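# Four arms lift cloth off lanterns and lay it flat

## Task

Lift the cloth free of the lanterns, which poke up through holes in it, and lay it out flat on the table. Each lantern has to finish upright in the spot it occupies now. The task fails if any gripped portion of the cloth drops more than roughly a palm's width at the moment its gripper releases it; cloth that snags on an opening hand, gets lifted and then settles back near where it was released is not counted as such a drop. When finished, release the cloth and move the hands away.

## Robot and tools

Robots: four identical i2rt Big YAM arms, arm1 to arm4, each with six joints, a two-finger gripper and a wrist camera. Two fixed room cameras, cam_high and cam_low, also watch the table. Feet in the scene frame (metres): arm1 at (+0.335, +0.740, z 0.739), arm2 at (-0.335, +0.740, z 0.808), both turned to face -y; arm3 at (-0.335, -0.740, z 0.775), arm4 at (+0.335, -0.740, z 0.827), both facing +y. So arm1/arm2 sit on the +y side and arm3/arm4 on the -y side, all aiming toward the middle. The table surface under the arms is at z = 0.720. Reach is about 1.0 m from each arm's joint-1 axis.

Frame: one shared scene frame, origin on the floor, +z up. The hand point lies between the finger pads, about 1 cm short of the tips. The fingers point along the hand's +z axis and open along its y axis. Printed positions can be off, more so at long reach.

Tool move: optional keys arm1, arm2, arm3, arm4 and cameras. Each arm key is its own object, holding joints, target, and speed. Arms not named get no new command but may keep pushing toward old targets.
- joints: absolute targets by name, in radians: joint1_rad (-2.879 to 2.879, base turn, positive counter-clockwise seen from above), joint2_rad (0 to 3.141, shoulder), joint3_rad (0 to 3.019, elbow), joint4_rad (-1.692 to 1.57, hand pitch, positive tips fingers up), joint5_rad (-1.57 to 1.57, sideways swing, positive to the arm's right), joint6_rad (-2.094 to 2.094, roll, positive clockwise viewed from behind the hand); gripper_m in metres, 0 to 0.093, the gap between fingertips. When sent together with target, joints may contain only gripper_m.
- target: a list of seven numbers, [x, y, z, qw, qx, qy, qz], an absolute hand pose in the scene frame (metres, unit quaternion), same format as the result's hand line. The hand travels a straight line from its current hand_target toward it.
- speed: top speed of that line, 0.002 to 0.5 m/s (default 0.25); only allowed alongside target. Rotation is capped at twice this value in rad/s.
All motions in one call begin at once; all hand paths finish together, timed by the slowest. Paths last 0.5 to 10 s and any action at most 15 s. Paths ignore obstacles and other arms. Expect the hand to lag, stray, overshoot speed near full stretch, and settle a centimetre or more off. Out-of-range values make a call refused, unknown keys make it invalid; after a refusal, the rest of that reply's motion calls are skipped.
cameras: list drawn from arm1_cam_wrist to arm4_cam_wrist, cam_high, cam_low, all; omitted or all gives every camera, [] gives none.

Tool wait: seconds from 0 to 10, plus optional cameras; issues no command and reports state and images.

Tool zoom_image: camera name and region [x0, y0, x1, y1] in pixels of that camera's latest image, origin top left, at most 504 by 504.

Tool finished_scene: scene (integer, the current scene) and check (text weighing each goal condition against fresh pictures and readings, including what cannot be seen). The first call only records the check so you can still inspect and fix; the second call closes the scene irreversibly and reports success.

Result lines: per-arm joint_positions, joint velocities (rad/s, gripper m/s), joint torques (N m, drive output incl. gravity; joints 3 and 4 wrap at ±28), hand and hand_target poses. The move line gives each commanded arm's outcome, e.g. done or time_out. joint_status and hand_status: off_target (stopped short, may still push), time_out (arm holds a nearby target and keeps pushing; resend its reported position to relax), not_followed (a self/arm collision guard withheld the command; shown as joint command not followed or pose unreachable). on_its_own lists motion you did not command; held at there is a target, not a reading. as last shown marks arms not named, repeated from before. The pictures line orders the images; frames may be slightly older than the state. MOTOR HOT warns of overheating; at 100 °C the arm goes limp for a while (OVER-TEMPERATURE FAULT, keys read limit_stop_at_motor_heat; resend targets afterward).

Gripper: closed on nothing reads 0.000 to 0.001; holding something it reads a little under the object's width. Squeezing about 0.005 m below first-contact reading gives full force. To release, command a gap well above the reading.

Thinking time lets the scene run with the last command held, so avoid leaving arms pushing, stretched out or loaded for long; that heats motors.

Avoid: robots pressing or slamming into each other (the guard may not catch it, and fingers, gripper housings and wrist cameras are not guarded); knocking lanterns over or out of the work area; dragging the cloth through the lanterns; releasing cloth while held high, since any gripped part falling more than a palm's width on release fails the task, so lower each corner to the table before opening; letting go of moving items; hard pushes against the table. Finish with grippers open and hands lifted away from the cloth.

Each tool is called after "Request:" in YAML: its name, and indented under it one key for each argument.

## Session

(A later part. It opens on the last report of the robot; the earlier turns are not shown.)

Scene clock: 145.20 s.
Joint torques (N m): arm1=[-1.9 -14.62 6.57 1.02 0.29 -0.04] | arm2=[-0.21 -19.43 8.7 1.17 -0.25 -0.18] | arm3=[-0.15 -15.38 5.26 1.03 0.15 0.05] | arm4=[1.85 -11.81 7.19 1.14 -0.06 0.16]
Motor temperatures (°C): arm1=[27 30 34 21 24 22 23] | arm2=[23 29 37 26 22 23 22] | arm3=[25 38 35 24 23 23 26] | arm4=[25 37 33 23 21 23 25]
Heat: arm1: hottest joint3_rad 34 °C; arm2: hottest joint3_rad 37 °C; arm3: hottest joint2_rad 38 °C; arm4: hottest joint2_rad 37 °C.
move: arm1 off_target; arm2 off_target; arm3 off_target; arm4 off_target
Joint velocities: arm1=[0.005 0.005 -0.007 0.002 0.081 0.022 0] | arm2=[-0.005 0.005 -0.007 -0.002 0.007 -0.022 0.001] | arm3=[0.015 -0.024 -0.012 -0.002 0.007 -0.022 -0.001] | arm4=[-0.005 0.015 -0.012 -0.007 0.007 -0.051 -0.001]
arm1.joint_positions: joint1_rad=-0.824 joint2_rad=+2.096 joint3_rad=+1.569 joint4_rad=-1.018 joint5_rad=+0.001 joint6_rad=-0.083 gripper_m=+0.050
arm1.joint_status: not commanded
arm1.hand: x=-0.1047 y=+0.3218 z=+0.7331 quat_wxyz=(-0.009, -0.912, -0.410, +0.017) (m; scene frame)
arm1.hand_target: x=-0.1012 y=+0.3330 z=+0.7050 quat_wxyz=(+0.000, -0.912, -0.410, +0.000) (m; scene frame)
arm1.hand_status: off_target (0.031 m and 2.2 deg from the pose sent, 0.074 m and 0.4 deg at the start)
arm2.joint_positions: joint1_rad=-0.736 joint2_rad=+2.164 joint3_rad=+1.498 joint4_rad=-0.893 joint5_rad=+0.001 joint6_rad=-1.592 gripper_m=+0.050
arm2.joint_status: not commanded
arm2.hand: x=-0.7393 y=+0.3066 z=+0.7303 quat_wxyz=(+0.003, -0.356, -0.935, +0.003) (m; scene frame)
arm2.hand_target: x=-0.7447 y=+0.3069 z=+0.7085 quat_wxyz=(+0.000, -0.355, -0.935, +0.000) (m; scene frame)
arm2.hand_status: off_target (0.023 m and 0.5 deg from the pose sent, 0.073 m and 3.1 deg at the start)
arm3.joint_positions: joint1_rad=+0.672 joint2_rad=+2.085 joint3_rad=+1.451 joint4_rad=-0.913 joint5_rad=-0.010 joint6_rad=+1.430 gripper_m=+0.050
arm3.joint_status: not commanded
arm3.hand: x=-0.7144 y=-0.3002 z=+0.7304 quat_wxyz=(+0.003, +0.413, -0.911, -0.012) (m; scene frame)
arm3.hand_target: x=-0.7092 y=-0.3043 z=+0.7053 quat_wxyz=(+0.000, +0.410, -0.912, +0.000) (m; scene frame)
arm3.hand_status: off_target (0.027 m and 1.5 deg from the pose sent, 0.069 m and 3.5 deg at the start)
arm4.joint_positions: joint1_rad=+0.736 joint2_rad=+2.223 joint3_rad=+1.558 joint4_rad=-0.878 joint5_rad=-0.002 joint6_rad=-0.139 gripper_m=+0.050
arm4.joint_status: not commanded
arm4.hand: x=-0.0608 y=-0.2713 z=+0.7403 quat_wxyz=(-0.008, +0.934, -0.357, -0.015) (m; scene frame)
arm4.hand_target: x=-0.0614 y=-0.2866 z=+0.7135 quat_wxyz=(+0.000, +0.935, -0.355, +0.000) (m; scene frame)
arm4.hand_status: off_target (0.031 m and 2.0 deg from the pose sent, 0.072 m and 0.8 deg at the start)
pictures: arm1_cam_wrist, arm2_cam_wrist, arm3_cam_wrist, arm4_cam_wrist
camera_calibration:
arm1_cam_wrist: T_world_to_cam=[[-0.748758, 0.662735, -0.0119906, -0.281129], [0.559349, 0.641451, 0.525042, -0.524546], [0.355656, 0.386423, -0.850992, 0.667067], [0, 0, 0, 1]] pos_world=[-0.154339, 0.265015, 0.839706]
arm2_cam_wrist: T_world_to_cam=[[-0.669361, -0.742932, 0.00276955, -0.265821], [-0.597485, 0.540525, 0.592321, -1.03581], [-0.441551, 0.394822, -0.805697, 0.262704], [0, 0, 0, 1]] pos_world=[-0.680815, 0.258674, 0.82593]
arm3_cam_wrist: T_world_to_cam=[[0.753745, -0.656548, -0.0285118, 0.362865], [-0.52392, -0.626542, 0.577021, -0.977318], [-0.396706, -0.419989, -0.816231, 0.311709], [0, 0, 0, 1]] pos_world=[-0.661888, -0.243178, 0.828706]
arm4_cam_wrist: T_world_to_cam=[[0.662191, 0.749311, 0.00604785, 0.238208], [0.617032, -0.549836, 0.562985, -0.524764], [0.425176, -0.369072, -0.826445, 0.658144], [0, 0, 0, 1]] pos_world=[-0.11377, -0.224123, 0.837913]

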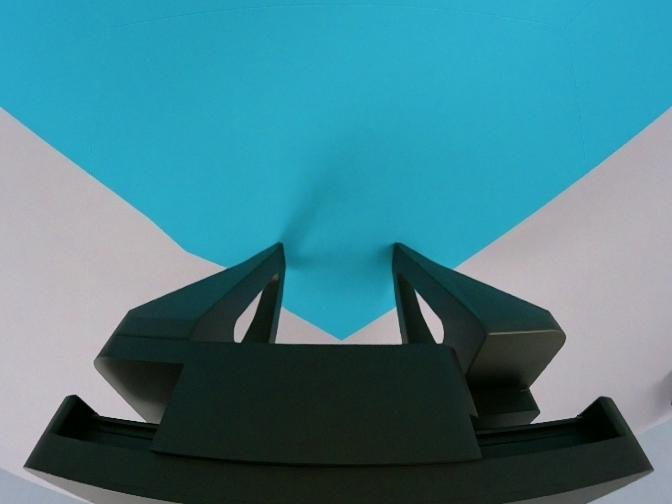

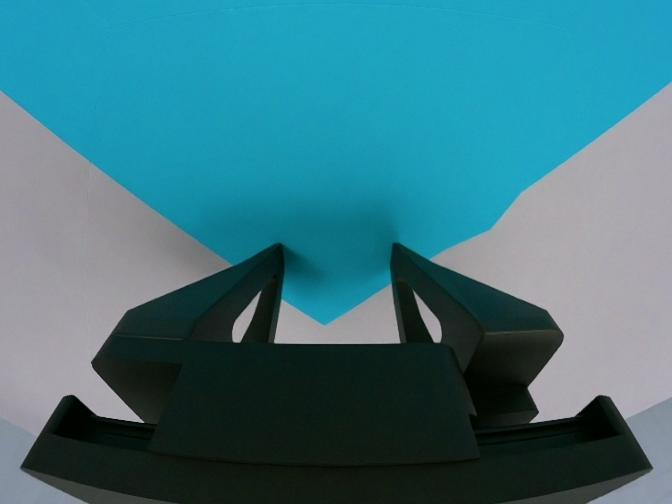

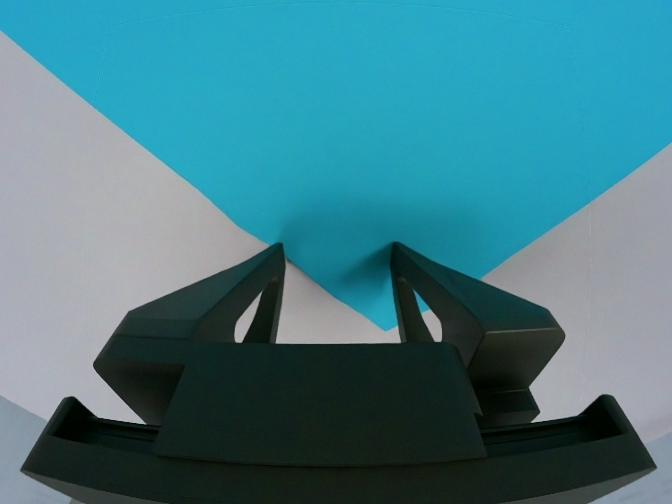

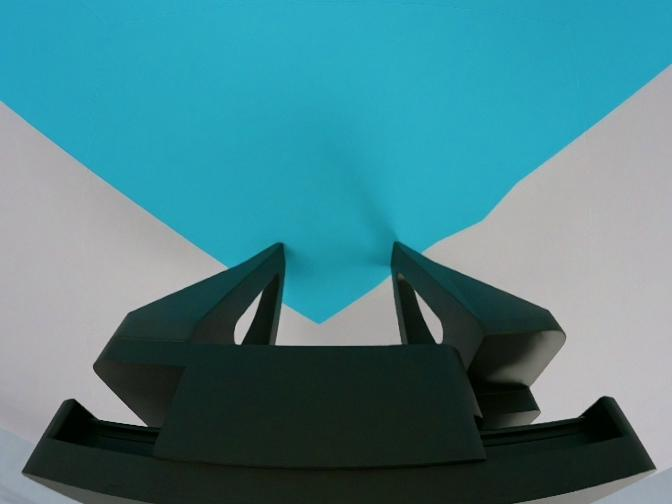

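Request:
move:
  arm1: {"joints": {"gripper_m": 0.0}}
  arm2: {"joints": {"gripper_m": 0.0}}
  arm4: {"joints": {"gripper_m": 0.0}}
  arm3: {"target": [-0.7030, -0.3115, 0.790, 0, 0.4099, -0.9121, 0], "speed": 0.18}
  cameras: ["arm1_cam_wrist", "arm2_cam_wrist", "arm3_cam_wrist", "arm4_cam_wrist"]

Scene clock: 189.33 s.
Joint torques (N m): arm1=[-1.26 -14.56 6.57 0.35 0.21 0.01] | arm2=[-0.09 -19.43 8.73 0.87 -0.25 -0.17] | arm3=[-0.26 -19.08 6.82 -0.44 0.18 0.03] | arm4=[1.79 -11.81 7.23 0.53 -0.1 0.15]
Motor temperatures (°C): arm1=[27 34 34 22 24 22 23] | arm2=[23 28 34 26 22 23 22] | arm3=[25 35 33 24 23 23 26] | arm4=[25 36 33 23 21 23 25]
Heat: arm1: hottest joint2_rad 34 °C; arm2: hottest joint3_rad 34 °C; arm3: hottest joint2_rad 35 °C; arm4: hottest joint2_rad 36 °C.
move: arm1 done; arm2 done; arm3 off_target; arm4 done
Joint velocities: arm1=[-0.015 0.005 0.007 -0.002 -0.081 0.007 -0.001] | arm2=[0.005 -0.005 0.002 -0.012 0.066 -0.007 0.001] | arm3=[-0.015 -0.005 0.002 0.007 -0.022 -0.022 0] | arm4=[-0.005 0.015 -0.007 0.002 -0.022 -0.022 0.001]
arm1.joint_positions: joint1_rad=-0.825 joint2_rad=+2.095 joint3_rad=+1.569 joint4_rad=-1.001 joint5_rad=+0.003 joint6_rad=-0.084 gripper_m=+0.002
arm1.joint_status: all done
arm1.hand: x=-0.1084 y=+0.3195 z=+0.7339 quat_wxyz=(-0.011, -0.912, -0.409, +0.026) (m; scene frame)
arm1.hand_target: x=-0.1012 y=+0.3331 z=+0.7051 quat_wxyz=(+0.000, -0.912, -0.410, +0.000) (m; scene frame)
arm1.hand_status: not commanded
arm2.joint_positions: joint1_rad=-0.736 joint2_rad=+2.164 joint3_rad=+1.498 joint4_rad=-0.886 joint5_rad=+0.001 joint6_rad=-1.592 gripper_m=+0.000
arm2.joint_status: all done
arm2.hand: x=-0.7405 y=+0.3053 z=+0.7303 quat_wxyz=(+0.004, -0.356, -0.934, +0.007) (m; scene frame)
arm2.hand_target: x=-0.7448 y=+0.3069 z=+0.7085 quat_wxyz=(+0.000, -0.355, -0.935, +0.000) (m; scene frame)
arm2.hand_status: not commanded
arm3.joint_positions: joint1_rad=+0.672 joint2_rad=+1.996 joint3_rad=+1.448 joint4_rad=-1.036 joint5_rad=-0.010 joint6_rad=+1.430 gripper_m=+0.050
arm3.joint_status: not commanded
arm3.hand: x=-0.7028 y=-0.3145 z=+0.7782 quat_wxyz=(-0.002, +0.413, -0.911, +0.006) (m; scene frame)
arm3.hand_target: x=-0.7033 y=-0.3110 z=+0.7897 quat_wxyz=(+0.000, +0.410, -0.912, +0.000) (m; scene frame)
arm3.hand_status: off_target (0.012 m and 0.8 deg from the pose sent, 0.062 m and 1.5 deg at the start)
arm4.joint_positions: joint1_rad=+0.736 joint2_rad=+2.223 joint3_rad=+1.558 joint4_rad=-0.863 joint5_rad=-0.001 joint6_rad=-0.137 gripper_m=+0.002
arm4.joint_status: all done
arm4.hand: x=-0.0632 y=-0.2683 z=+0.7407 quat_wxyz=(-0.013, +0.934, -0.358, -0.022) (m; scene frame)
arm4.hand_target: x=-0.0614 y=-0.2865 z=+0.7136 quat_wxyz=(+0.000, +0.935, -0.355, +0.000) (m; scene frame)
arm4.hand_status: not commanded
pictures: arm1_cam_wrist, arm2_cam_wrist, arm3_cam_wrist, arm4_cam_wrist
camera_calibration:
arm1_cam_wrist: T_world_to_cam=[[-0.748277, 0.663326, -0.00894742, -0.284814], [0.56722, 0.646741, 0.509889, -0.511163], [0.344009, 0.376463, -0.860194, 0.67868], [0, 0, 0, 1]] pos_world=[-0.15665, 0.264017, 0.841884]
arm2_cam_wrist: T_world_to_cam=[[-0.66932, -0.742906, 0.0100165, -0.272873], [-0.594567, 0.543661, 0.592387, -1.03469], [-0.445534, 0.390541, -0.805591, 0.260981], [0, 0, 0, 1]] pos_world=[-0.681556, 0.257877, 0.825913]
arm3_cam_wrist: T_world_to_cam=[[0.753712, -0.657145, 0.00885961, 0.316866], [-0.538448, -0.609732, 0.581636, -1.01627], [-0.376817, -0.443157, -0.813401, 0.353788], [0, 0, 0, 1]] pos_world=[-0.652721, -0.254641, 0.876063]
arm4_cam_wrist: T_world_to_cam=[[0.6634, 0.748211, 0.00898903, 0.235125], [0.621515, -0.557676, 0.550197, -0.514208], [0.416677, -0.359414, -0.834986, 0.668962], [0, 0, 0, 1]] pos_world=[-0.115135, -0.22225, 0.839376]

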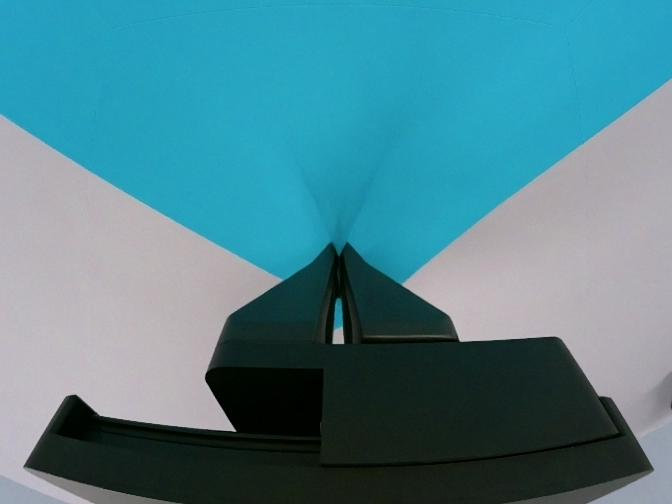

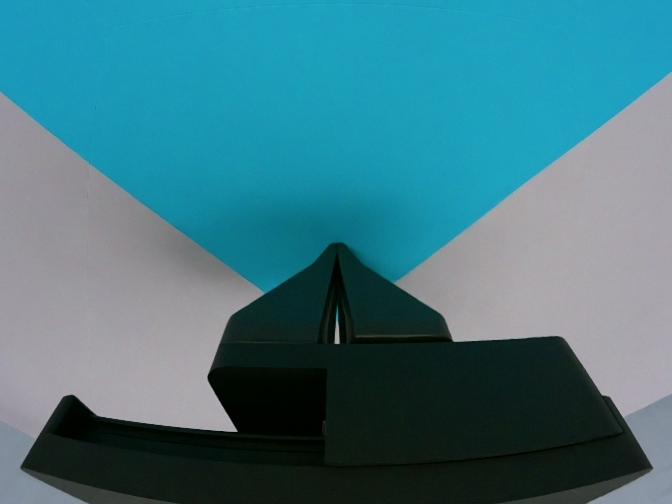

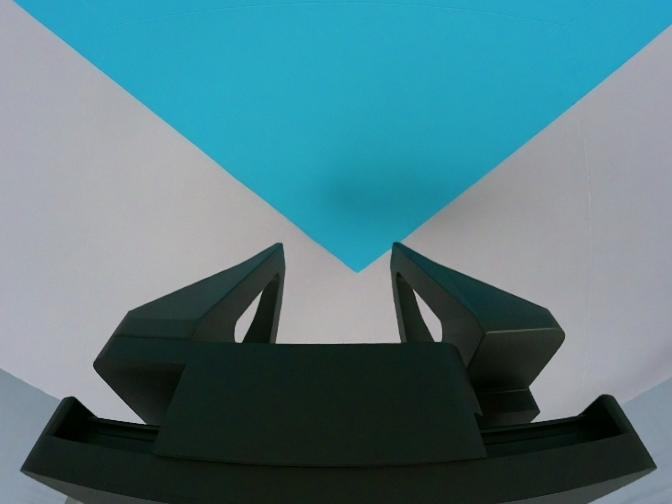

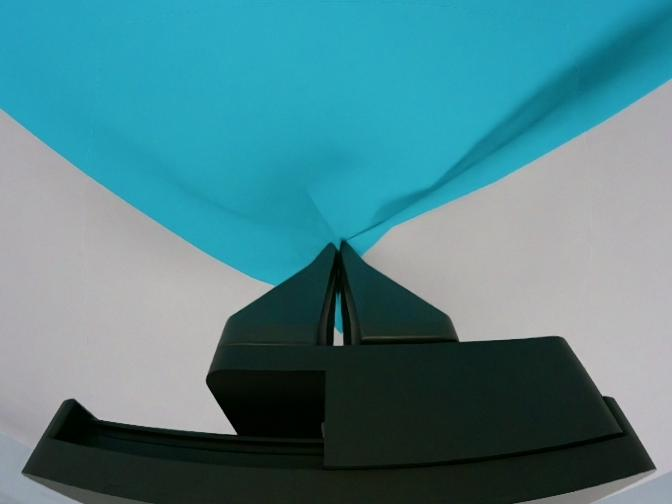

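Request:
move:
  arm2: {"target": [-0.7425, 0.3225, 0.785, 0, 0.3551, 0.9348, 0], "speed": 0.11, "joints": {"gripper_m": 0.05}}
  arm3: {"target": [-0.7015, -0.3272, 0.712, 0, 0.4099, -0.9121, 0], "speed": 0.1}
  cameras: ["arm2_cam_wrist", "arm3_cam_wrist"]

Scene clock: 206.80 s.
Joint torques (N m): arm1=[-1.44 -14.1 6.56 0.28 0.28 -0.04] | arm2=[-0.5 -23.41 7.51 -0.23 -0.21 -0.16] | arm3=[0.56 -15.68 4.98 0.69 0.19 0.16] | arm4=[1.79 -11.81 7.23 0.53 -0.1 0.15]
Motor temperatures (°C): arm1=[27 33 34 21 24 22 24] | arm2=[23 28 34 26 22 23 22] | arm3=[25 37 33 24 23 23 26] | arm4=[25 35 32 23 21 23 26]
Heat: arm1: hottest joint3_rad 34 °C; arm2: hottest joint3_rad 34 °C; arm3: hottest joint2_rad 37 °C; arm4: hottest joint2_rad 35 °C.
move: arm2 done; arm3 off_target
Joint velocities: arm1=[-0.005 -0.005 -0.002 0.002 0.051 0.051 0] | arm2=[-0.005 -0.005 0.007 -0.002 -0.037 -0.037 -0.001] | arm3=[0.015 -0.005 -0.012 -0.012 0.007 -0.037 0] | arm4=[-0.005 -0.015 0.012 0.002 0.037 -0.022 0]
arm1.joint_positions: joint1_rad=-0.825 joint2_rad=+2.095 joint3_rad=+1.569 joint4_rad=-1.001 joint5_rad=+0.003 joint6_rad=-0.084 gripper_m=+0.002
arm1.joint_status: not commanded
arm1.hand: x=-0.1084 y=+0.3195 z=+0.7339 quat_wxyz=(-0.011, -0.912, -0.409, +0.026) (m; scene frame)
arm1.hand_target: x=-0.1012 y=+0.3331 z=+0.7051 quat_wxyz=(+0.000, -0.912, -0.410, +0.000) (m; scene frame)
arm1.hand_status: not commanded
arm2.joint_positions: joint1_rad=-0.750 joint2_rad=+2.071 joint3_rad=+1.498 joint4_rad=-0.986 joint5_rad=+0.000 joint6_rad=-1.607 gripper_m=+0.050
arm2.joint_status: all done
arm2.hand: x=-0.7410 y=+0.3166 z=+0.7827 quat_wxyz=(+0.003, -0.356, -0.935, +0.003) (m; scene frame)
arm2.hand_target: x=-0.7426 y=+0.3220 z=+0.7849 quat_wxyz=(+0.000, -0.355, -0.935, +0.000) (m; scene frame)
arm2.hand_status: done (0.007 m and 0.5 deg from the pose sent, 0.057 m and 0.9 deg at the start)
arm3.joint_positions: joint1_rad=+0.678 joint2_rad=+2.038 joint3_rad=+1.367 joint4_rad=-0.881 joint5_rad=-0.010 joint6_rad=+1.437 gripper_m=+0.050
arm3.joint_status: not commanded
arm3.hand: x=-0.7012 y=-0.3205 z=+0.7305 quat_wxyz=(+0.003, +0.412, -0.911, -0.010) (m; scene frame)
arm3.hand_target: x=-0.7002 y=-0.3282 z=+0.7129 quat_wxyz=(+0.000, +0.410, -0.912, +0.000) (m; scene frame)
arm3.hand_status: off_target (0.020 m and 1.2 deg from the pose sent, 0.067 m and 0.8 deg at the start)
arm4.joint_positions: joint1_rad=+0.736 joint2_rad=+2.223 joint3_rad=+1.558 joint4_rad=-0.863 joint5_rad=-0.001 joint6_rad=-0.137 gripper_m=+0.002
arm4.joint_status: not commanded
arm4.hand: x=-0.0632 y=-0.2683 z=+0.7407 quat_wxyz=(-0.013, +0.933, -0.358, -0.022) (m; scene frame)
arm4.hand_target: x=-0.0614 y=-0.2865 z=+0.7136 quat_wxyz=(+0.000, +0.935, -0.355, +0.000) (m; scene frame)
arm4.hand_status: not commanded
pictures: arm2_cam_wrist, arm3_cam_wrist
camera_calibration:
arm2_cam_wrist: T_world_to_cam=[[-0.669075, -0.743191, 0.0023896, -0.25913], [-0.598111, 0.540366, 0.591834, -1.07335], [-0.441137, 0.394552, -0.806056, 0.300949], [0, 0, 0, 1]] pos_world=[-0.6826, 0.268679, 0.878446]
arm3_cam_wrist: T_world_to_cam=[[0.753041, -0.657552, -0.0235664, 0.335139], [-0.5265, -0.623666, 0.577788, -0.984576], [-0.394623, -0.42269, -0.815846, 0.308816], [0, 0, 0, 1]] pos_world=[-0.648887, -0.263141, 0.828721]

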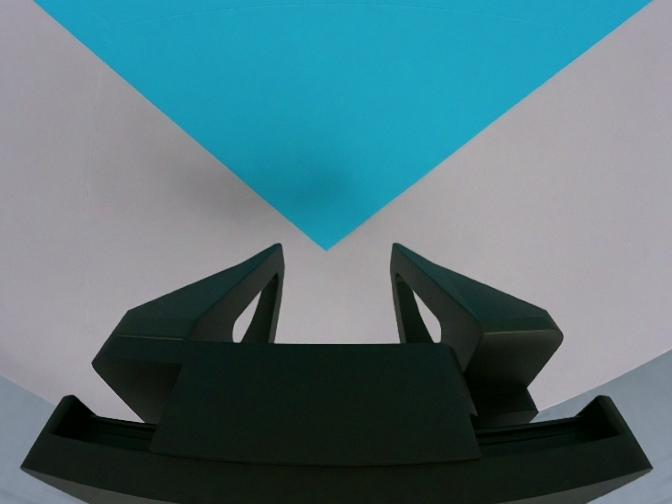

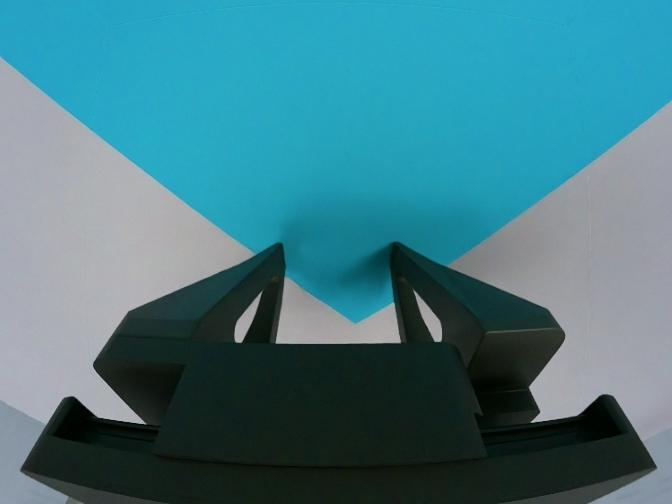

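Request:
move:
  arm2: {"target": [-0.7400, 0.3220, 0.712, 0, 0.3551, 0.9348, 0], "speed": 0.1}
  arm3: {"joints": {"gripper_m": 0.0}}
  cameras: ["arm2_cam_wrist", "arm3_cam_wrist"]

Scene clock: 215.37 s.
Joint torques (N m): arm1=[-1.61 -14.27 6.61 0.21 0.28 -0.02] | arm2=[-0.09 -21.19 6.01 0.92 -0.21 -0.14] | arm3=[0.56 -15.44 4.98 0.51 0.15 0.16] | arm4=[1.79 -11.81 7.23 0.54 -0.1 0.15]
Motor temperatures (°C): arm1=[27 33 34 21 24 22 24] | arm2=[23 29 34 26 22 23 22] | arm3=[25 36 33 24 23 23 26] | arm4=[25 35 32 23 21 23 26]
Heat: arm1: hottest joint3_rad 34 °C; arm2: hottest joint3_rad 34 °C; arm3: hottest joint2_rad 36 °C; arm4: hottest joint2_rad 35 °C.
move: arm2 off_target; arm3 done
Joint velocities: arm1=[-0.005 0.005 -0.022 -0.012 -0.007 0.081 -0.001] | arm2=[-0.005 0.005 -0.012 0.007 -0.051 -0.051 0.001] | arm3=[0.005 -0.005 -0.012 -0.007 -0.066 -0.007 -0.001] | arm4=[-0.015 -0.005 -0.022 -0.007 0.022 -0.066 0]
arm1, arm4: as last shown
arm2.joint_positions: joint1_rad=-0.750 joint2_rad=+2.148 joint3_rad=+1.468 joint4_rad=-0.865 joint5_rad=+0.000 joint6_rad=-1.607 gripper_m=+0.050
arm2.joint_status: not commanded
arm2.hand: x=-0.7424 y=+0.3153 z=+0.7304 quat_wxyz=(+0.005, -0.356, -0.935, +0.010) (m; scene frame)
arm2.hand_target: x=-0.7391 y=+0.3227 z=+0.7127 quat_wxyz=(+0.000, -0.355, -0.935, +0.000) (m; scene frame)
arm2.hand_status: off_target (0.020 m and 1.3 deg from the pose sent, 0.071 m and 0.5 deg at the start)
arm3.joint_positions: joint1_rad=+0.678 joint2_rad=+2.038 joint3_rad=+1.367 joint4_rad=-0.877 joint5_rad=-0.009 joint6_rad=+1.437 gripper_m=+0.002
arm3.joint_status: all done
arm3.hand: x=-0.7017 y=-0.3196 z=+0.7305 quat_wxyz=(+0.003, +0.412, -0.911, -0.012) (m; scene frame)
arm3.hand_target: x=-0.7002 y=-0.3282 z=+0.7129 quat_wxyz=(+0.000, +0.410, -0.912, +0.000) (m; scene frame)
arm3.hand_status: not commanded
pictures: arm2_cam_wrist, arm3_cam_wrist
camera_calibration:
arm2_cam_wrist: T_world_to_cam=[[-0.668677, -0.743362, 0.016877, -0.271137], [-0.592396, 0.546322, 0.592114, -1.04034], [-0.449375, 0.385935, -0.805677, 0.255008], [0, 0, 0, 1]] pos_world=[-0.683002, 0.268391, 0.82603]
arm3_cam_wrist: T_world_to_cam=[[0.753006, -0.657436, -0.027566, 0.339069], [-0.525395, -0.625937, 0.576336, -0.983192], [-0.396158, -0.419502, -0.816748, 0.309609], [0, 0, 0, 1]] pos_world=[-0.649231, -0.262618, 0.828868]

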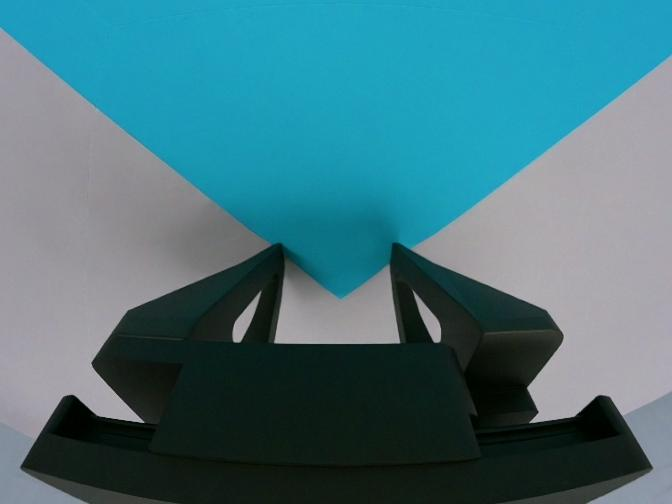

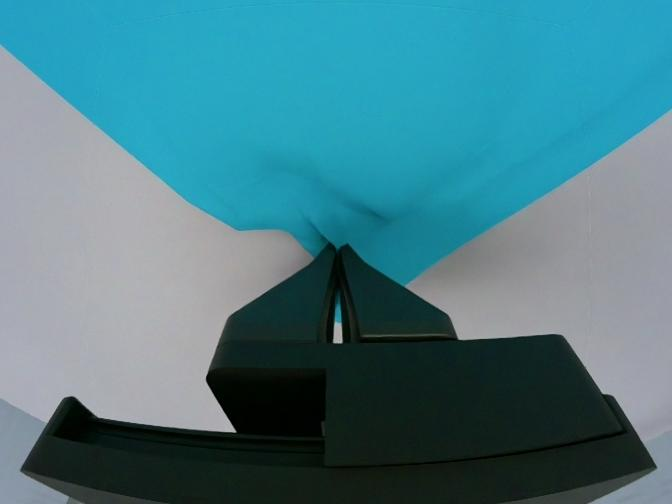

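Request:
move:
  arm2: {"joints": {"gripper_m": 0.0}}
  cameras: ["arm2_cam_wrist", "cam_high", "cam_low"]

Scene clock: 217.20 s.
Joint torques (N m): arm1=[-1.67 -14.1 6.61 0.32 0.24 -0.01] | arm2=[0.03 -21.13 6.28 0.73 -0.11 -0.14] | arm3=[0.56 -15.56 5 0.59 0.15 0.14] | arm4=[1.85 -11.81 7.23 0.55 -0.1 0.15]
Motor temperatures (°C): arm1=[27 33 34 21 24 22 24] | arm2=[23 29 34 26 22 23 22] | arm3=[25 36 33 24 23 23 26] | arm4=[25 35 32 23 21 23 26]
Heat: arm1: hottest joint3_rad 34 °C; arm2: hottest joint3_rad 34 °C; arm3: hottest joint2_rad 36 °C; arm4: hottest joint2_rad 35 °C.
move: arm2 done
Joint velocities: arm1=[-0.005 -0.015 -0.002 -0.012 0.037 -0.007 0.001] | arm2=[-0.005 -0.015 -0.007 -0.002 -0.007 0.022 0.001] | arm3=[0.005 -0.005 0.007 -0.012 -0.051 -0.007 0] | arm4=[0.024 -0.005 -0.007 0.012 -0.037 0.081 0]
arm1, arm4: as last shown
arm2.joint_positions: joint1_rad=-0.750 joint2_rad=+2.148 joint3_rad=+1.468 joint4_rad=-0.861 joint5_rad=-0.002 joint6_rad=-1.607 gripper_m=+0.002
arm2.joint_status: all done
arm2.hand: x=-0.7427 y=+0.3143 z=+0.7304 quat_wxyz=(+0.005, -0.355, -0.935, +0.012) (m; scene frame)
arm2.hand_target: x=-0.7391 y=+0.3227 z=+0.7127 quat_wxyz=(+0.000, -0.355, -0.935, +0.000) (m; scene frame)
arm2.hand_status: not commanded
arm3.joint_positions: joint1_rad=+0.678 joint2_rad=+2.038 joint3_rad=+1.367 joint4_rad=-0.877 joint5_rad=-0.009 joint6_rad=+1.437 gripper_m=+0.002
arm3.joint_status: not commanded
arm3.hand: x=-0.7017 y=-0.3196 z=+0.7305 quat_wxyz=(+0.003, +0.412, -0.911, -0.012) (m; scene frame)
arm3.hand_target: x=-0.7002 y=-0.3282 z=+0.7129 quat_wxyz=(+0.000, +0.410, -0.912, +0.000) (m; scene frame)
arm3.hand_status: not commanded
pictures: arm2_cam_wrist, cam_high, cam_low
camera_calibration:
arm2_cam_wrist: T_world_to_cam=[[-0.66861, -0.743323, 0.0207716, -0.274896], [-0.592016, 0.548999, 0.590014, -1.03902], [-0.449974, 0.382192, -0.807126, 0.257056], [0, 0, 0, 1]] pos_world=[-0.683247, 0.267841, 0.826224]

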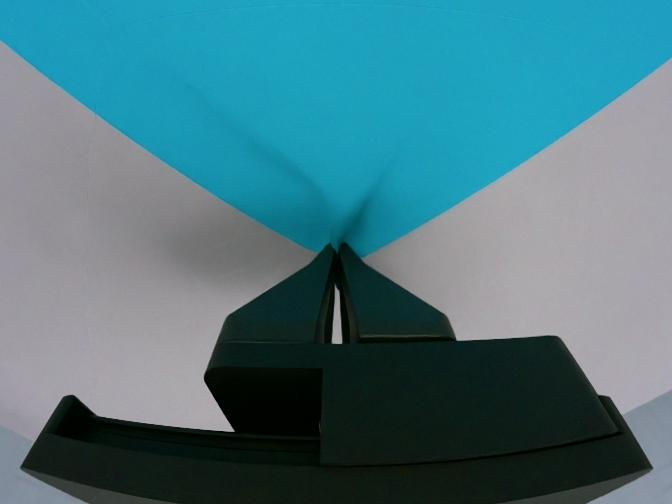

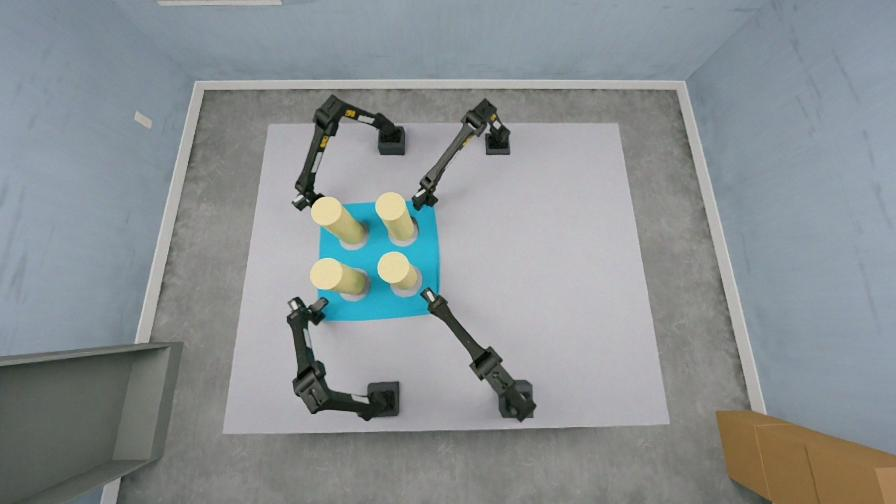

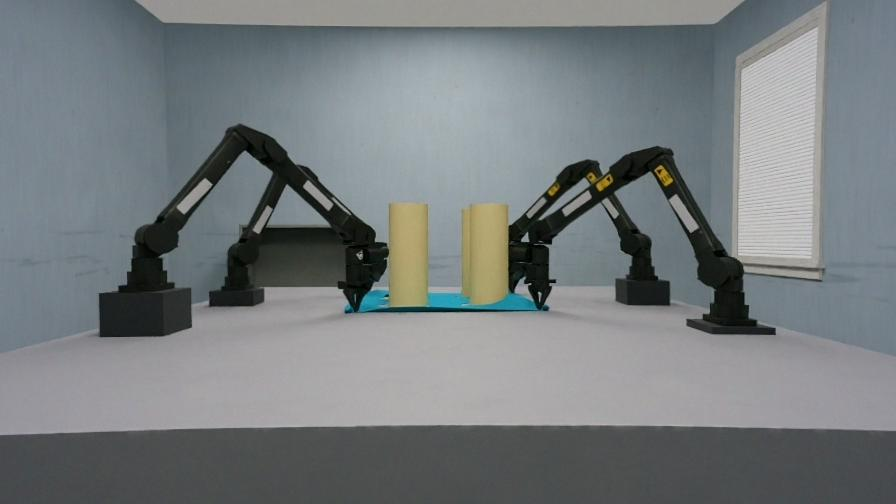

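Request:
zoom_image:
  camera: "cam_high"
  region: [270, 160, 490, 340]

Request:
zoom_image:
  camera: "cam_low"
  region: [320, 180, 580, 330]

Scaled by 2.291.

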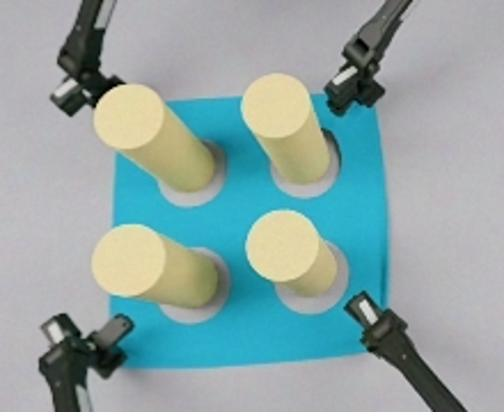

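Scaled by 1.938.

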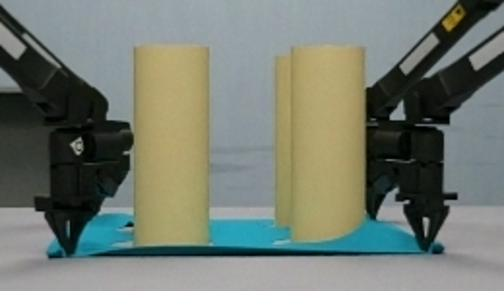

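Request:
move:
  arm1: {"target": [-0.1084, 0.3205, 0.815, 0, 0.9121, 0.4099, 0], "speed": 0.15}
  arm2: {"target": [-0.7450, 0.3125, 0.822, 0, 0.3551, 0.9348, 0], "speed": 0.15}
  arm3: {"target": [-0.7040, -0.3170, 0.822, 0, 0.4099, -0.9121, 0], "speed": 0.15}
  arm4: {"target": [-0.0632, -0.2690, 0.820, 0, 0.9348, -0.3551, 0], "speed": 0.15}

Scene clock: 239.27 s.
Joint torques (N m): arm1=[-1.73 -18.02 12.14 -0.75 0.39 0.05] | arm2=[0.15 -22.83 11.66 -0.36 0.16 -0.11] | arm3=[0.56 -18.67 8.98 -0.7 -0.03 0.05] | arm4=[0.32 -13.27 11.17 -0.43 -0.28 -0.01]
Motor temperatures (°C): arm1=[27 32 34 21 24 22 24] | arm2=[23 28 33 26 22 23 23] | arm3=[25 35 32 24 23 23 27] | arm4=[25 35 32 23 21 23 26]
Heat: arm1: hottest joint3_rad 34 °C; arm2: hottest joint3_rad 33 °C; arm3: hottest joint2_rad 35 °C; arm4: hottest joint2_rad 35 °C.
move: arm1 off_target; arm2 off_target; arm3 off_target; arm4 done
Joint velocities: arm1=[-0.015 -0.015 0.012 0.012 0.037 0.007 -0.001] | arm2=[-0.005 -0.015 -0.017 -0.007 -0.007 0.022 0] | arm3=[-0.015 -0.005 0.002 -0.012 0.007 -0.066 -0.001] | arm4=[0.005 -0.015 0.007 -0.002 -0.037 -0.051 0.001]
arm1.joint_positions: joint1_rad=-0.821 joint2_rad=+2.048 joint3_rad=+1.673 joint4_rad=-1.232 joint5_rad=+0.000 joint6_rad=-0.084 gripper_m=+0.002
arm1.joint_status: not commanded
arm1.hand: x=-0.0996 y=+0.3239 z=+0.7968 quat_wxyz=(+0.001, -0.911, -0.412, -0.013) (m; scene frame)
arm1.hand_target: x=-0.1086 y=+0.3203 z=+0.8149 quat_wxyz=(-0.001, -0.912, -0.409, +0.000) (m; scene frame)
arm1.hand_status: off_target (0.021 m and 1.5 deg from the pose sent, 0.081 m and 3.2 deg at the start)
arm2.joint_positions: joint1_rad=-0.746 joint2_rad=+2.040 joint3_rad=+1.512 joint4_rad=-1.075 joint5_rad=-0.009 joint6_rad=-1.607 gripper_m=+0.002
arm2.joint_status: not commanded
arm2.hand: x=-0.7305 y=+0.3216 z=+0.8052 quat_wxyz=(-0.010, -0.354, -0.935, -0.015) (m; scene frame)
arm2.hand_target: x=-0.7453 y=+0.3125 z=+0.8220 quat_wxyz=(+0.000, -0.355, -0.935, +0.000) (m; scene frame)
arm2.hand_status: off_target (0.024 m and 2.1 deg from the pose sent, 0.092 m and 1.5 deg at the start)
arm3.joint_positions: joint1_rad=+0.669 joint2_rad=+1.949 joint3_rad=+1.438 joint4_rad=-1.096 joint5_rad=-0.005 joint6_rad=+1.437 gripper_m=+0.002
arm3.joint_status: not commanded
arm3.hand: x=-0.6921 y=-0.3229 z=+0.8007 quat_wxyz=(-0.008, +0.408, -0.913, +0.016) (m; scene frame)
arm3.hand_target: x=-0.7044 y=-0.3164 z=+0.8213 quat_wxyz=(+0.000, +0.410, -0.912, +0.000) (m; scene frame)
arm3.hand_status: off_target (0.025 m and 2.0 deg from the pose sent, 0.092 m and 1.4 deg at the start)
arm4.joint_positions: joint1_rad=+0.736 joint2_rad=+2.122 joint3_rad=+1.618 joint4_rad=-1.066 joint5_rad=+0.003 joint6_rad=-0.137 gripper_m=+0.002
arm4.joint_status: not commanded
arm4.hand: x=-0.0597 y=-0.2715 z=+0.8191 quat_wxyz=(-0.004, +0.934, -0.358, -0.002) (m; scene frame)
arm4.hand_target: x=-0.0629 y=-0.2694 z=+0.8203 quat_wxyz=(+0.000, +0.935, -0.355, +0.000) (m; scene frame)
arm4.hand_status: done (0.004 m and 0.7 deg from the pose sent, 0.079 m and 2.9 deg at the start)
pictures: arm1_cam_wrist, arm2_cam_wrist, arm3_cam_wrist, arm4_cam_wrist, cam_high, cam_low
camera_calibration:
arm1_cam_wrist: T_world_to_cam=[[-0.750833, 0.660225, -0.0187566, -0.272], [0.531221, 0.620513, 0.576861, -0.59955], [0.392497, 0.423162, -0.816627, 0.683015], [0, 0, 0, 1]] pos_world=[-0.153815, 0.262584, 0.898524]
arm2_cam_wrist: T_world_to_cam=[[-0.665122, -0.745641, -0.040399, -0.210312], [-0.621968, 0.52324, 0.58256, -1.08754], [-0.413242, 0.4126, -0.811783, 0.340871], [0, 0, 0, 1]] pos_world=[-0.675437, 0.271584, 0.901775]
arm3_cam_wrist: T_world_to_cam=[[0.746453, -0.664691, 0.031521, 0.277413], [-0.555651, -0.596536, 0.579134, -1.03441], [-0.366142, -0.449811, -0.814623, 0.378651], [0, 0, 0, 1]] pos_world=[-0.643207, -0.262349, 0.898776]
arm4_cam_wrist: T_world_to_cam=[[0.66361, 0.748042, 0.00745289, 0.235727], [0.603674, -0.541368, 0.585234, -0.586636], [0.441814, -0.383868, -0.81083, 0.706922], [0, 0, 0, 1]] pos_world=[-0.114622, -0.222555, 0.914757]

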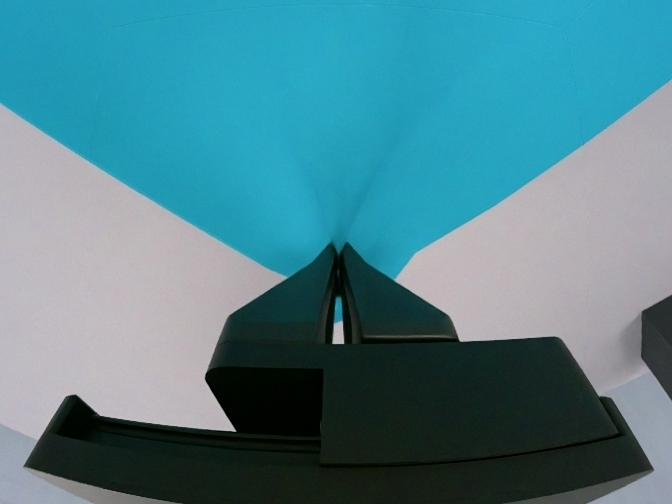

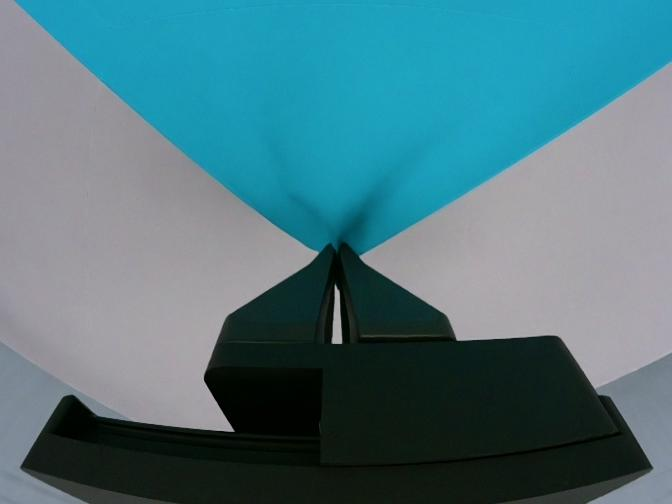

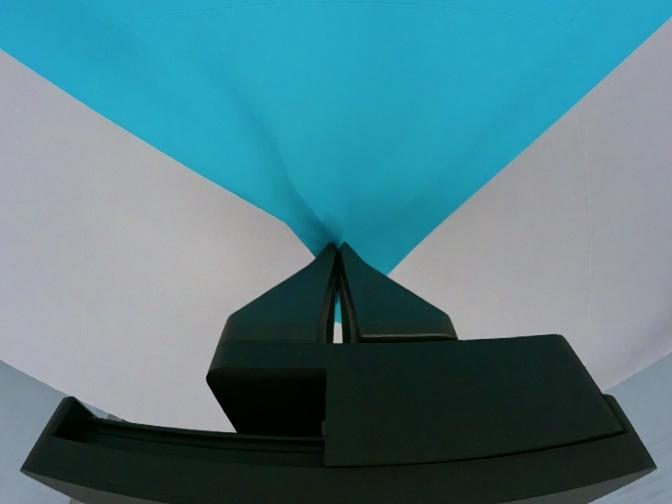

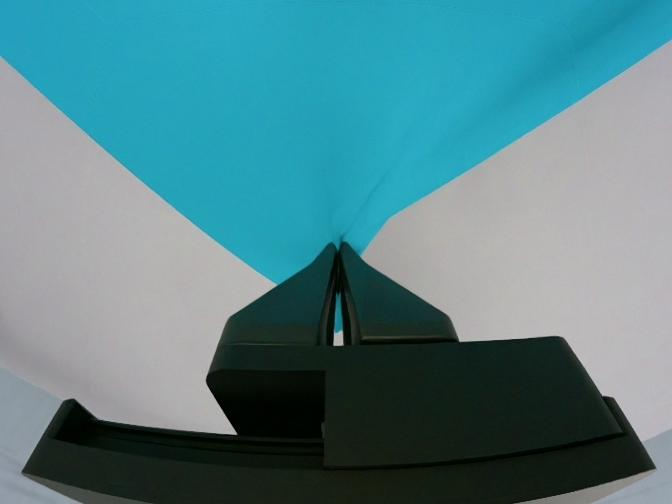

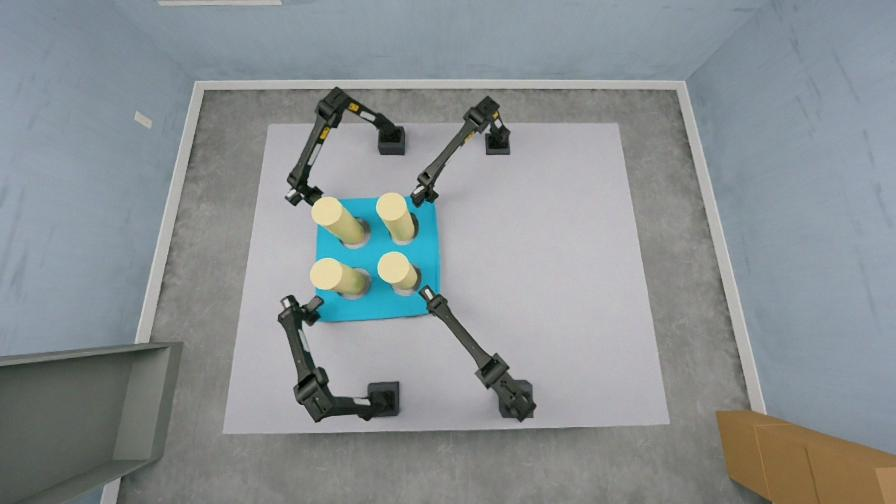

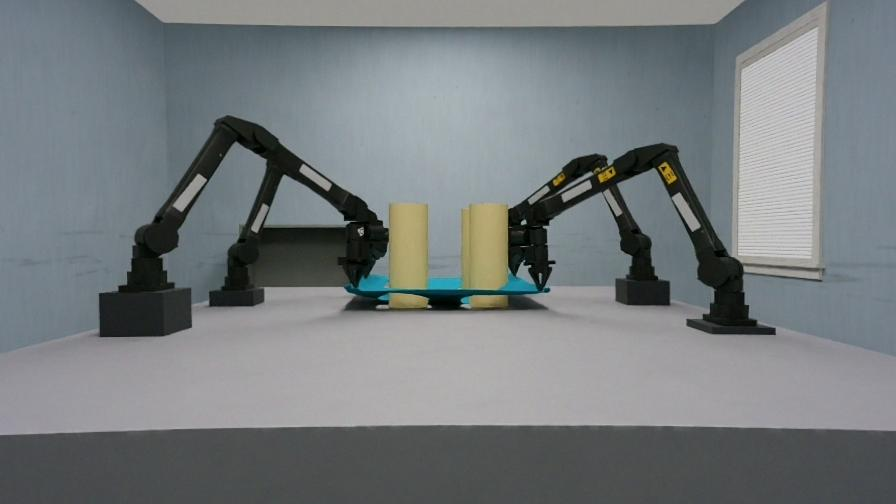

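Request:
zoom_image:
  camera: "cam_high"
  region: [270, 160, 490, 340]

Request:
zoom_image:
  camera: "cam_low"
  region: [320, 180, 580, 330]

Scaled by 2.291.

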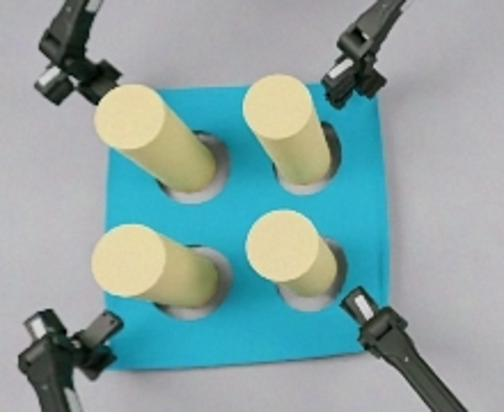

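Scaled by 1.938.

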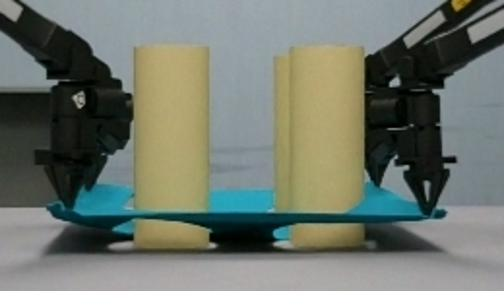

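Request:
zoom_image:
  camera: "cam_high"
  region: [305, 185, 385, 305]

Request:
zoom_image:
  camera: "cam_high"
  region: [370, 185, 450, 305]

Scaled by 4.200.

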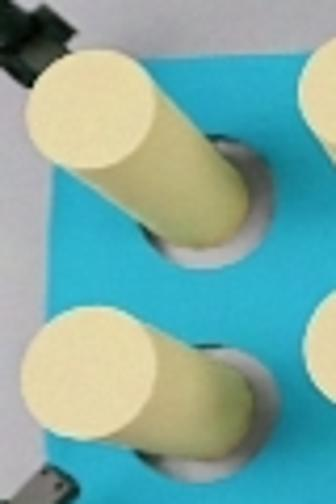

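Scaled by 4.200.

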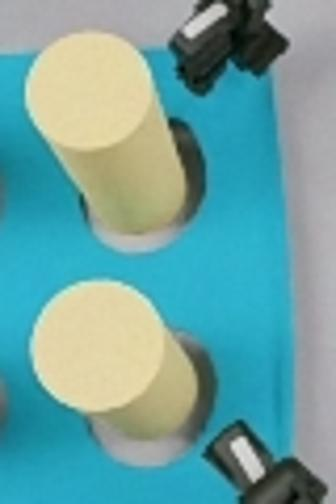

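Request:
move:
  arm1: {"target": [-0.1150, 0.3305, 0.865, 0, 0.9121, 0.4099, 0], "speed": 0.15}
  arm2: {"target": [-0.7610, 0.3230, 0.862, 0, 0.3551, 0.9348, 0], "speed": 0.15}
  arm3: {"target": [-0.7195, -0.3030, 0.866, 0, 0.4099, -0.9121, 0], "speed": 0.15}
  arm4: {"target": [-0.0690, -0.2560, 0.855, 0, 0.9348, -0.3551, 0], "speed": 0.15}
  cameras: ["cam_high", "cam_low"]

Request:
zoom_image:
  camera: "cam_high"
  region: [305, 185, 385, 305]

Request:
zoom_image:
  camera: "cam_high"
  region: [370, 185, 450, 305]

Request:
zoom_image:
  camera: "cam_low"
  region: [320, 180, 580, 330]

Scene clock: 308.40 s.
Joint torques (N m): arm1=[-2.61 -17.85 12.72 -0.9 0.47 -0.1] | arm2=[-0.85 -24.23 12.59 -0.35 0.18 -0.2] | arm3=[0.91 -18.9 9.81 -0.61 -0.03 0.07] | arm4=[-0.21 -14.33 12.27 -0.47 -0.28 -0.05]
Motor temperatures (°C): arm1=[27 37 39 21 24 22 25] | arm2=[23 28 37 26 22 23 24] | arm3=[25 38 33 24 23 23 28] | arm4=[24 36 36 23 21 23 27]
Heat: arm1: hottest joint3_rad 39 °C; arm2: hottest joint3_rad 37 °C; arm3: hottest joint2_rad 38 °C; arm4: hottest joint2_rad 36 °C.
move: arm1 off_target; arm2 off_target; arm3 off_target; arm4 off_target
Joint velocities: arm1=[-0.005 -0.005 0.002 0.017 -0.037 -0.051 0] | arm2=[-0.005 0.015 -0.002 0.002 -0.066 0.051 0] | arm3=[0.005 -0.005 -0.012 -0.022 0.007 -0.007 0] | arm4=[-0.015 -0.005 0.002 0.012 0.037 -0.022 0]
arm1.joint_positions: joint1_rad=-0.835 joint2_rad=+2.011 joint3_rad=+1.736 joint4_rad=-1.342 joint5_rad=+0.000 joint6_rad=-0.088 gripper_m=+0.002
arm1.joint_status: not commanded
arm1.hand: x=-0.1040 y=+0.3315 z=+0.8420 quat_wxyz=(+0.002, -0.913, -0.407, -0.017) (m; scene frame)
arm1.hand_target: x=-0.1148 y=+0.3306 z=+0.8648 quat_wxyz=(+0.000, -0.912, -0.410, +0.000) (m; scene frame)
arm1.hand_status: off_target (0.026 m and 1.9 deg from the pose sent, 0.070 m and 1.5 deg at the start)
arm2.joint_positions: joint1_rad=-0.768 joint2_rad=+2.009 joint3_rad=+1.555 joint4_rad=-1.167 joint5_rad=-0.009 joint6_rad=-1.629 gripper_m=+0.002
arm2.joint_status: not commanded
arm2.hand: x=-0.7391 y=+0.3309 z=+0.8376 quat_wxyz=(-0.014, -0.354, -0.935, -0.023) (m; scene frame)
arm2.hand_target: x=-0.7604 y=+0.3239 z=+0.8621 quat_wxyz=(+0.000, -0.355, -0.935, +0.000) (m; scene frame)
arm2.hand_status: off_target (0.034 m and 3.1 deg from the pose sent, 0.064 m and 2.1 deg at the start)
arm3.joint_positions: joint1_rad=+0.669 joint2_rad=+1.949 joint3_rad=+1.563 joint4_rad=-1.227 joint5_rad=-0.005 joint6_rad=+1.437 gripper_m=+0.002
arm3.joint_status: not commanded
arm3.hand: x=-0.7050 y=-0.3086 z=+0.8438 quat_wxyz=(-0.009, +0.408, -0.913, +0.018) (m; scene frame)
arm3.hand_target: x=-0.7198 y=-0.3030 z=+0.8657 quat_wxyz=(+0.000, +0.410, -0.912, +0.000) (m; scene frame)
arm3.hand_status: off_target (0.027 m and 2.4 deg from the pose sent, 0.074 m and 2.0 deg at the start)
arm4.joint_positions: joint1_rad=+0.736 joint2_rad=+2.122 joint3_rad=+1.700 joint4_rad=-1.162 joint5_rad=+0.003 joint6_rad=-0.139 gripper_m=+0.002
arm4.joint_status: not commanded
arm4.hand: x=-0.0665 y=-0.2636 z=+0.8472 quat_wxyz=(-0.001, +0.934, -0.357, +0.004) (m; scene frame)
arm4.hand_target: x=-0.0685 y=-0.2566 z=+0.8551 quat_wxyz=(+0.000, +0.935, -0.355, +0.000) (m; scene frame)
arm4.hand_status: off_target (0.011 m and 0.5 deg from the pose sent, 0.040 m and 0.7 deg at the start)
pictures: cam_high, cam_low

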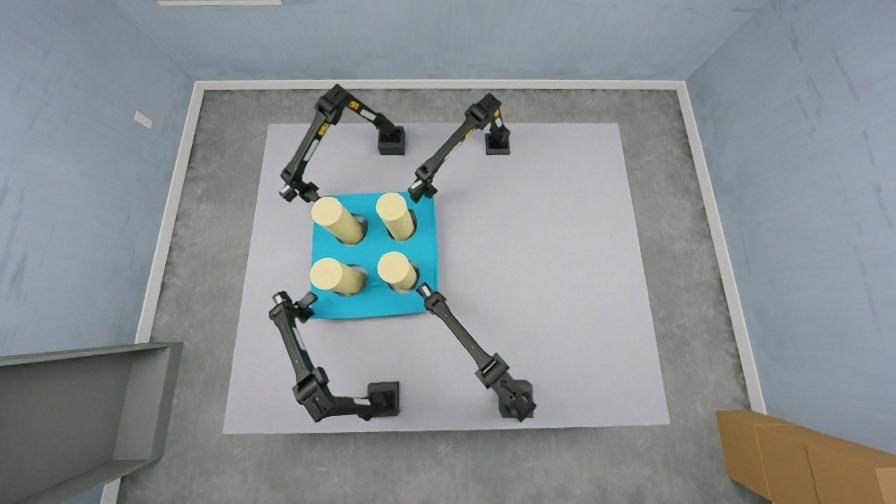

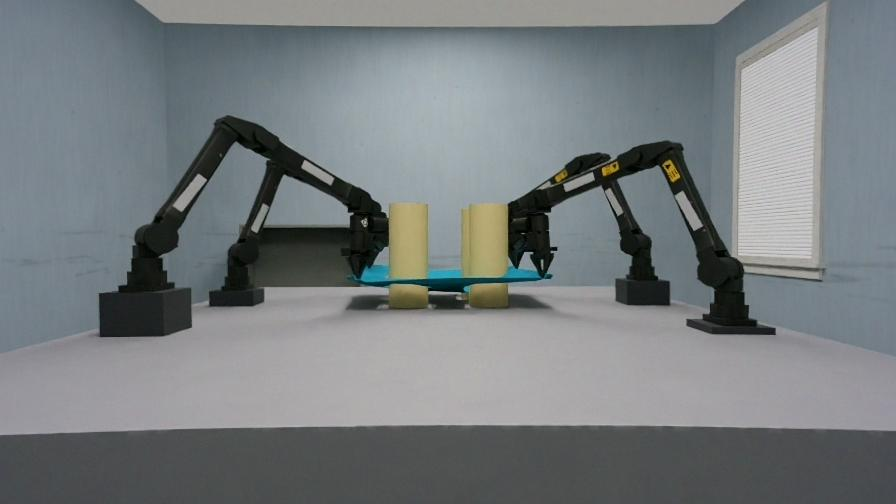

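Scaled by 4.200.

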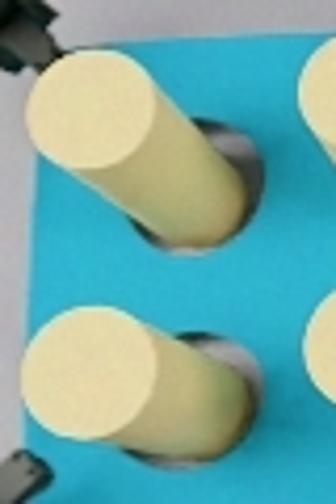

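Scaled by 4.200.

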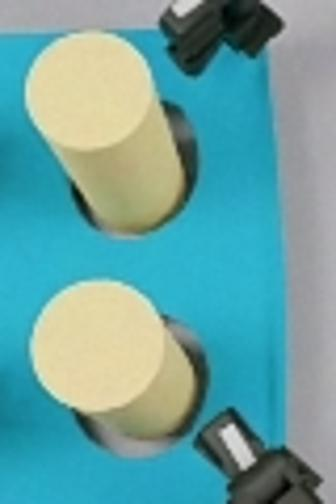

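Scaled by 1.938.

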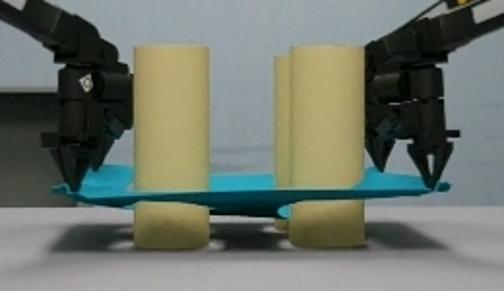

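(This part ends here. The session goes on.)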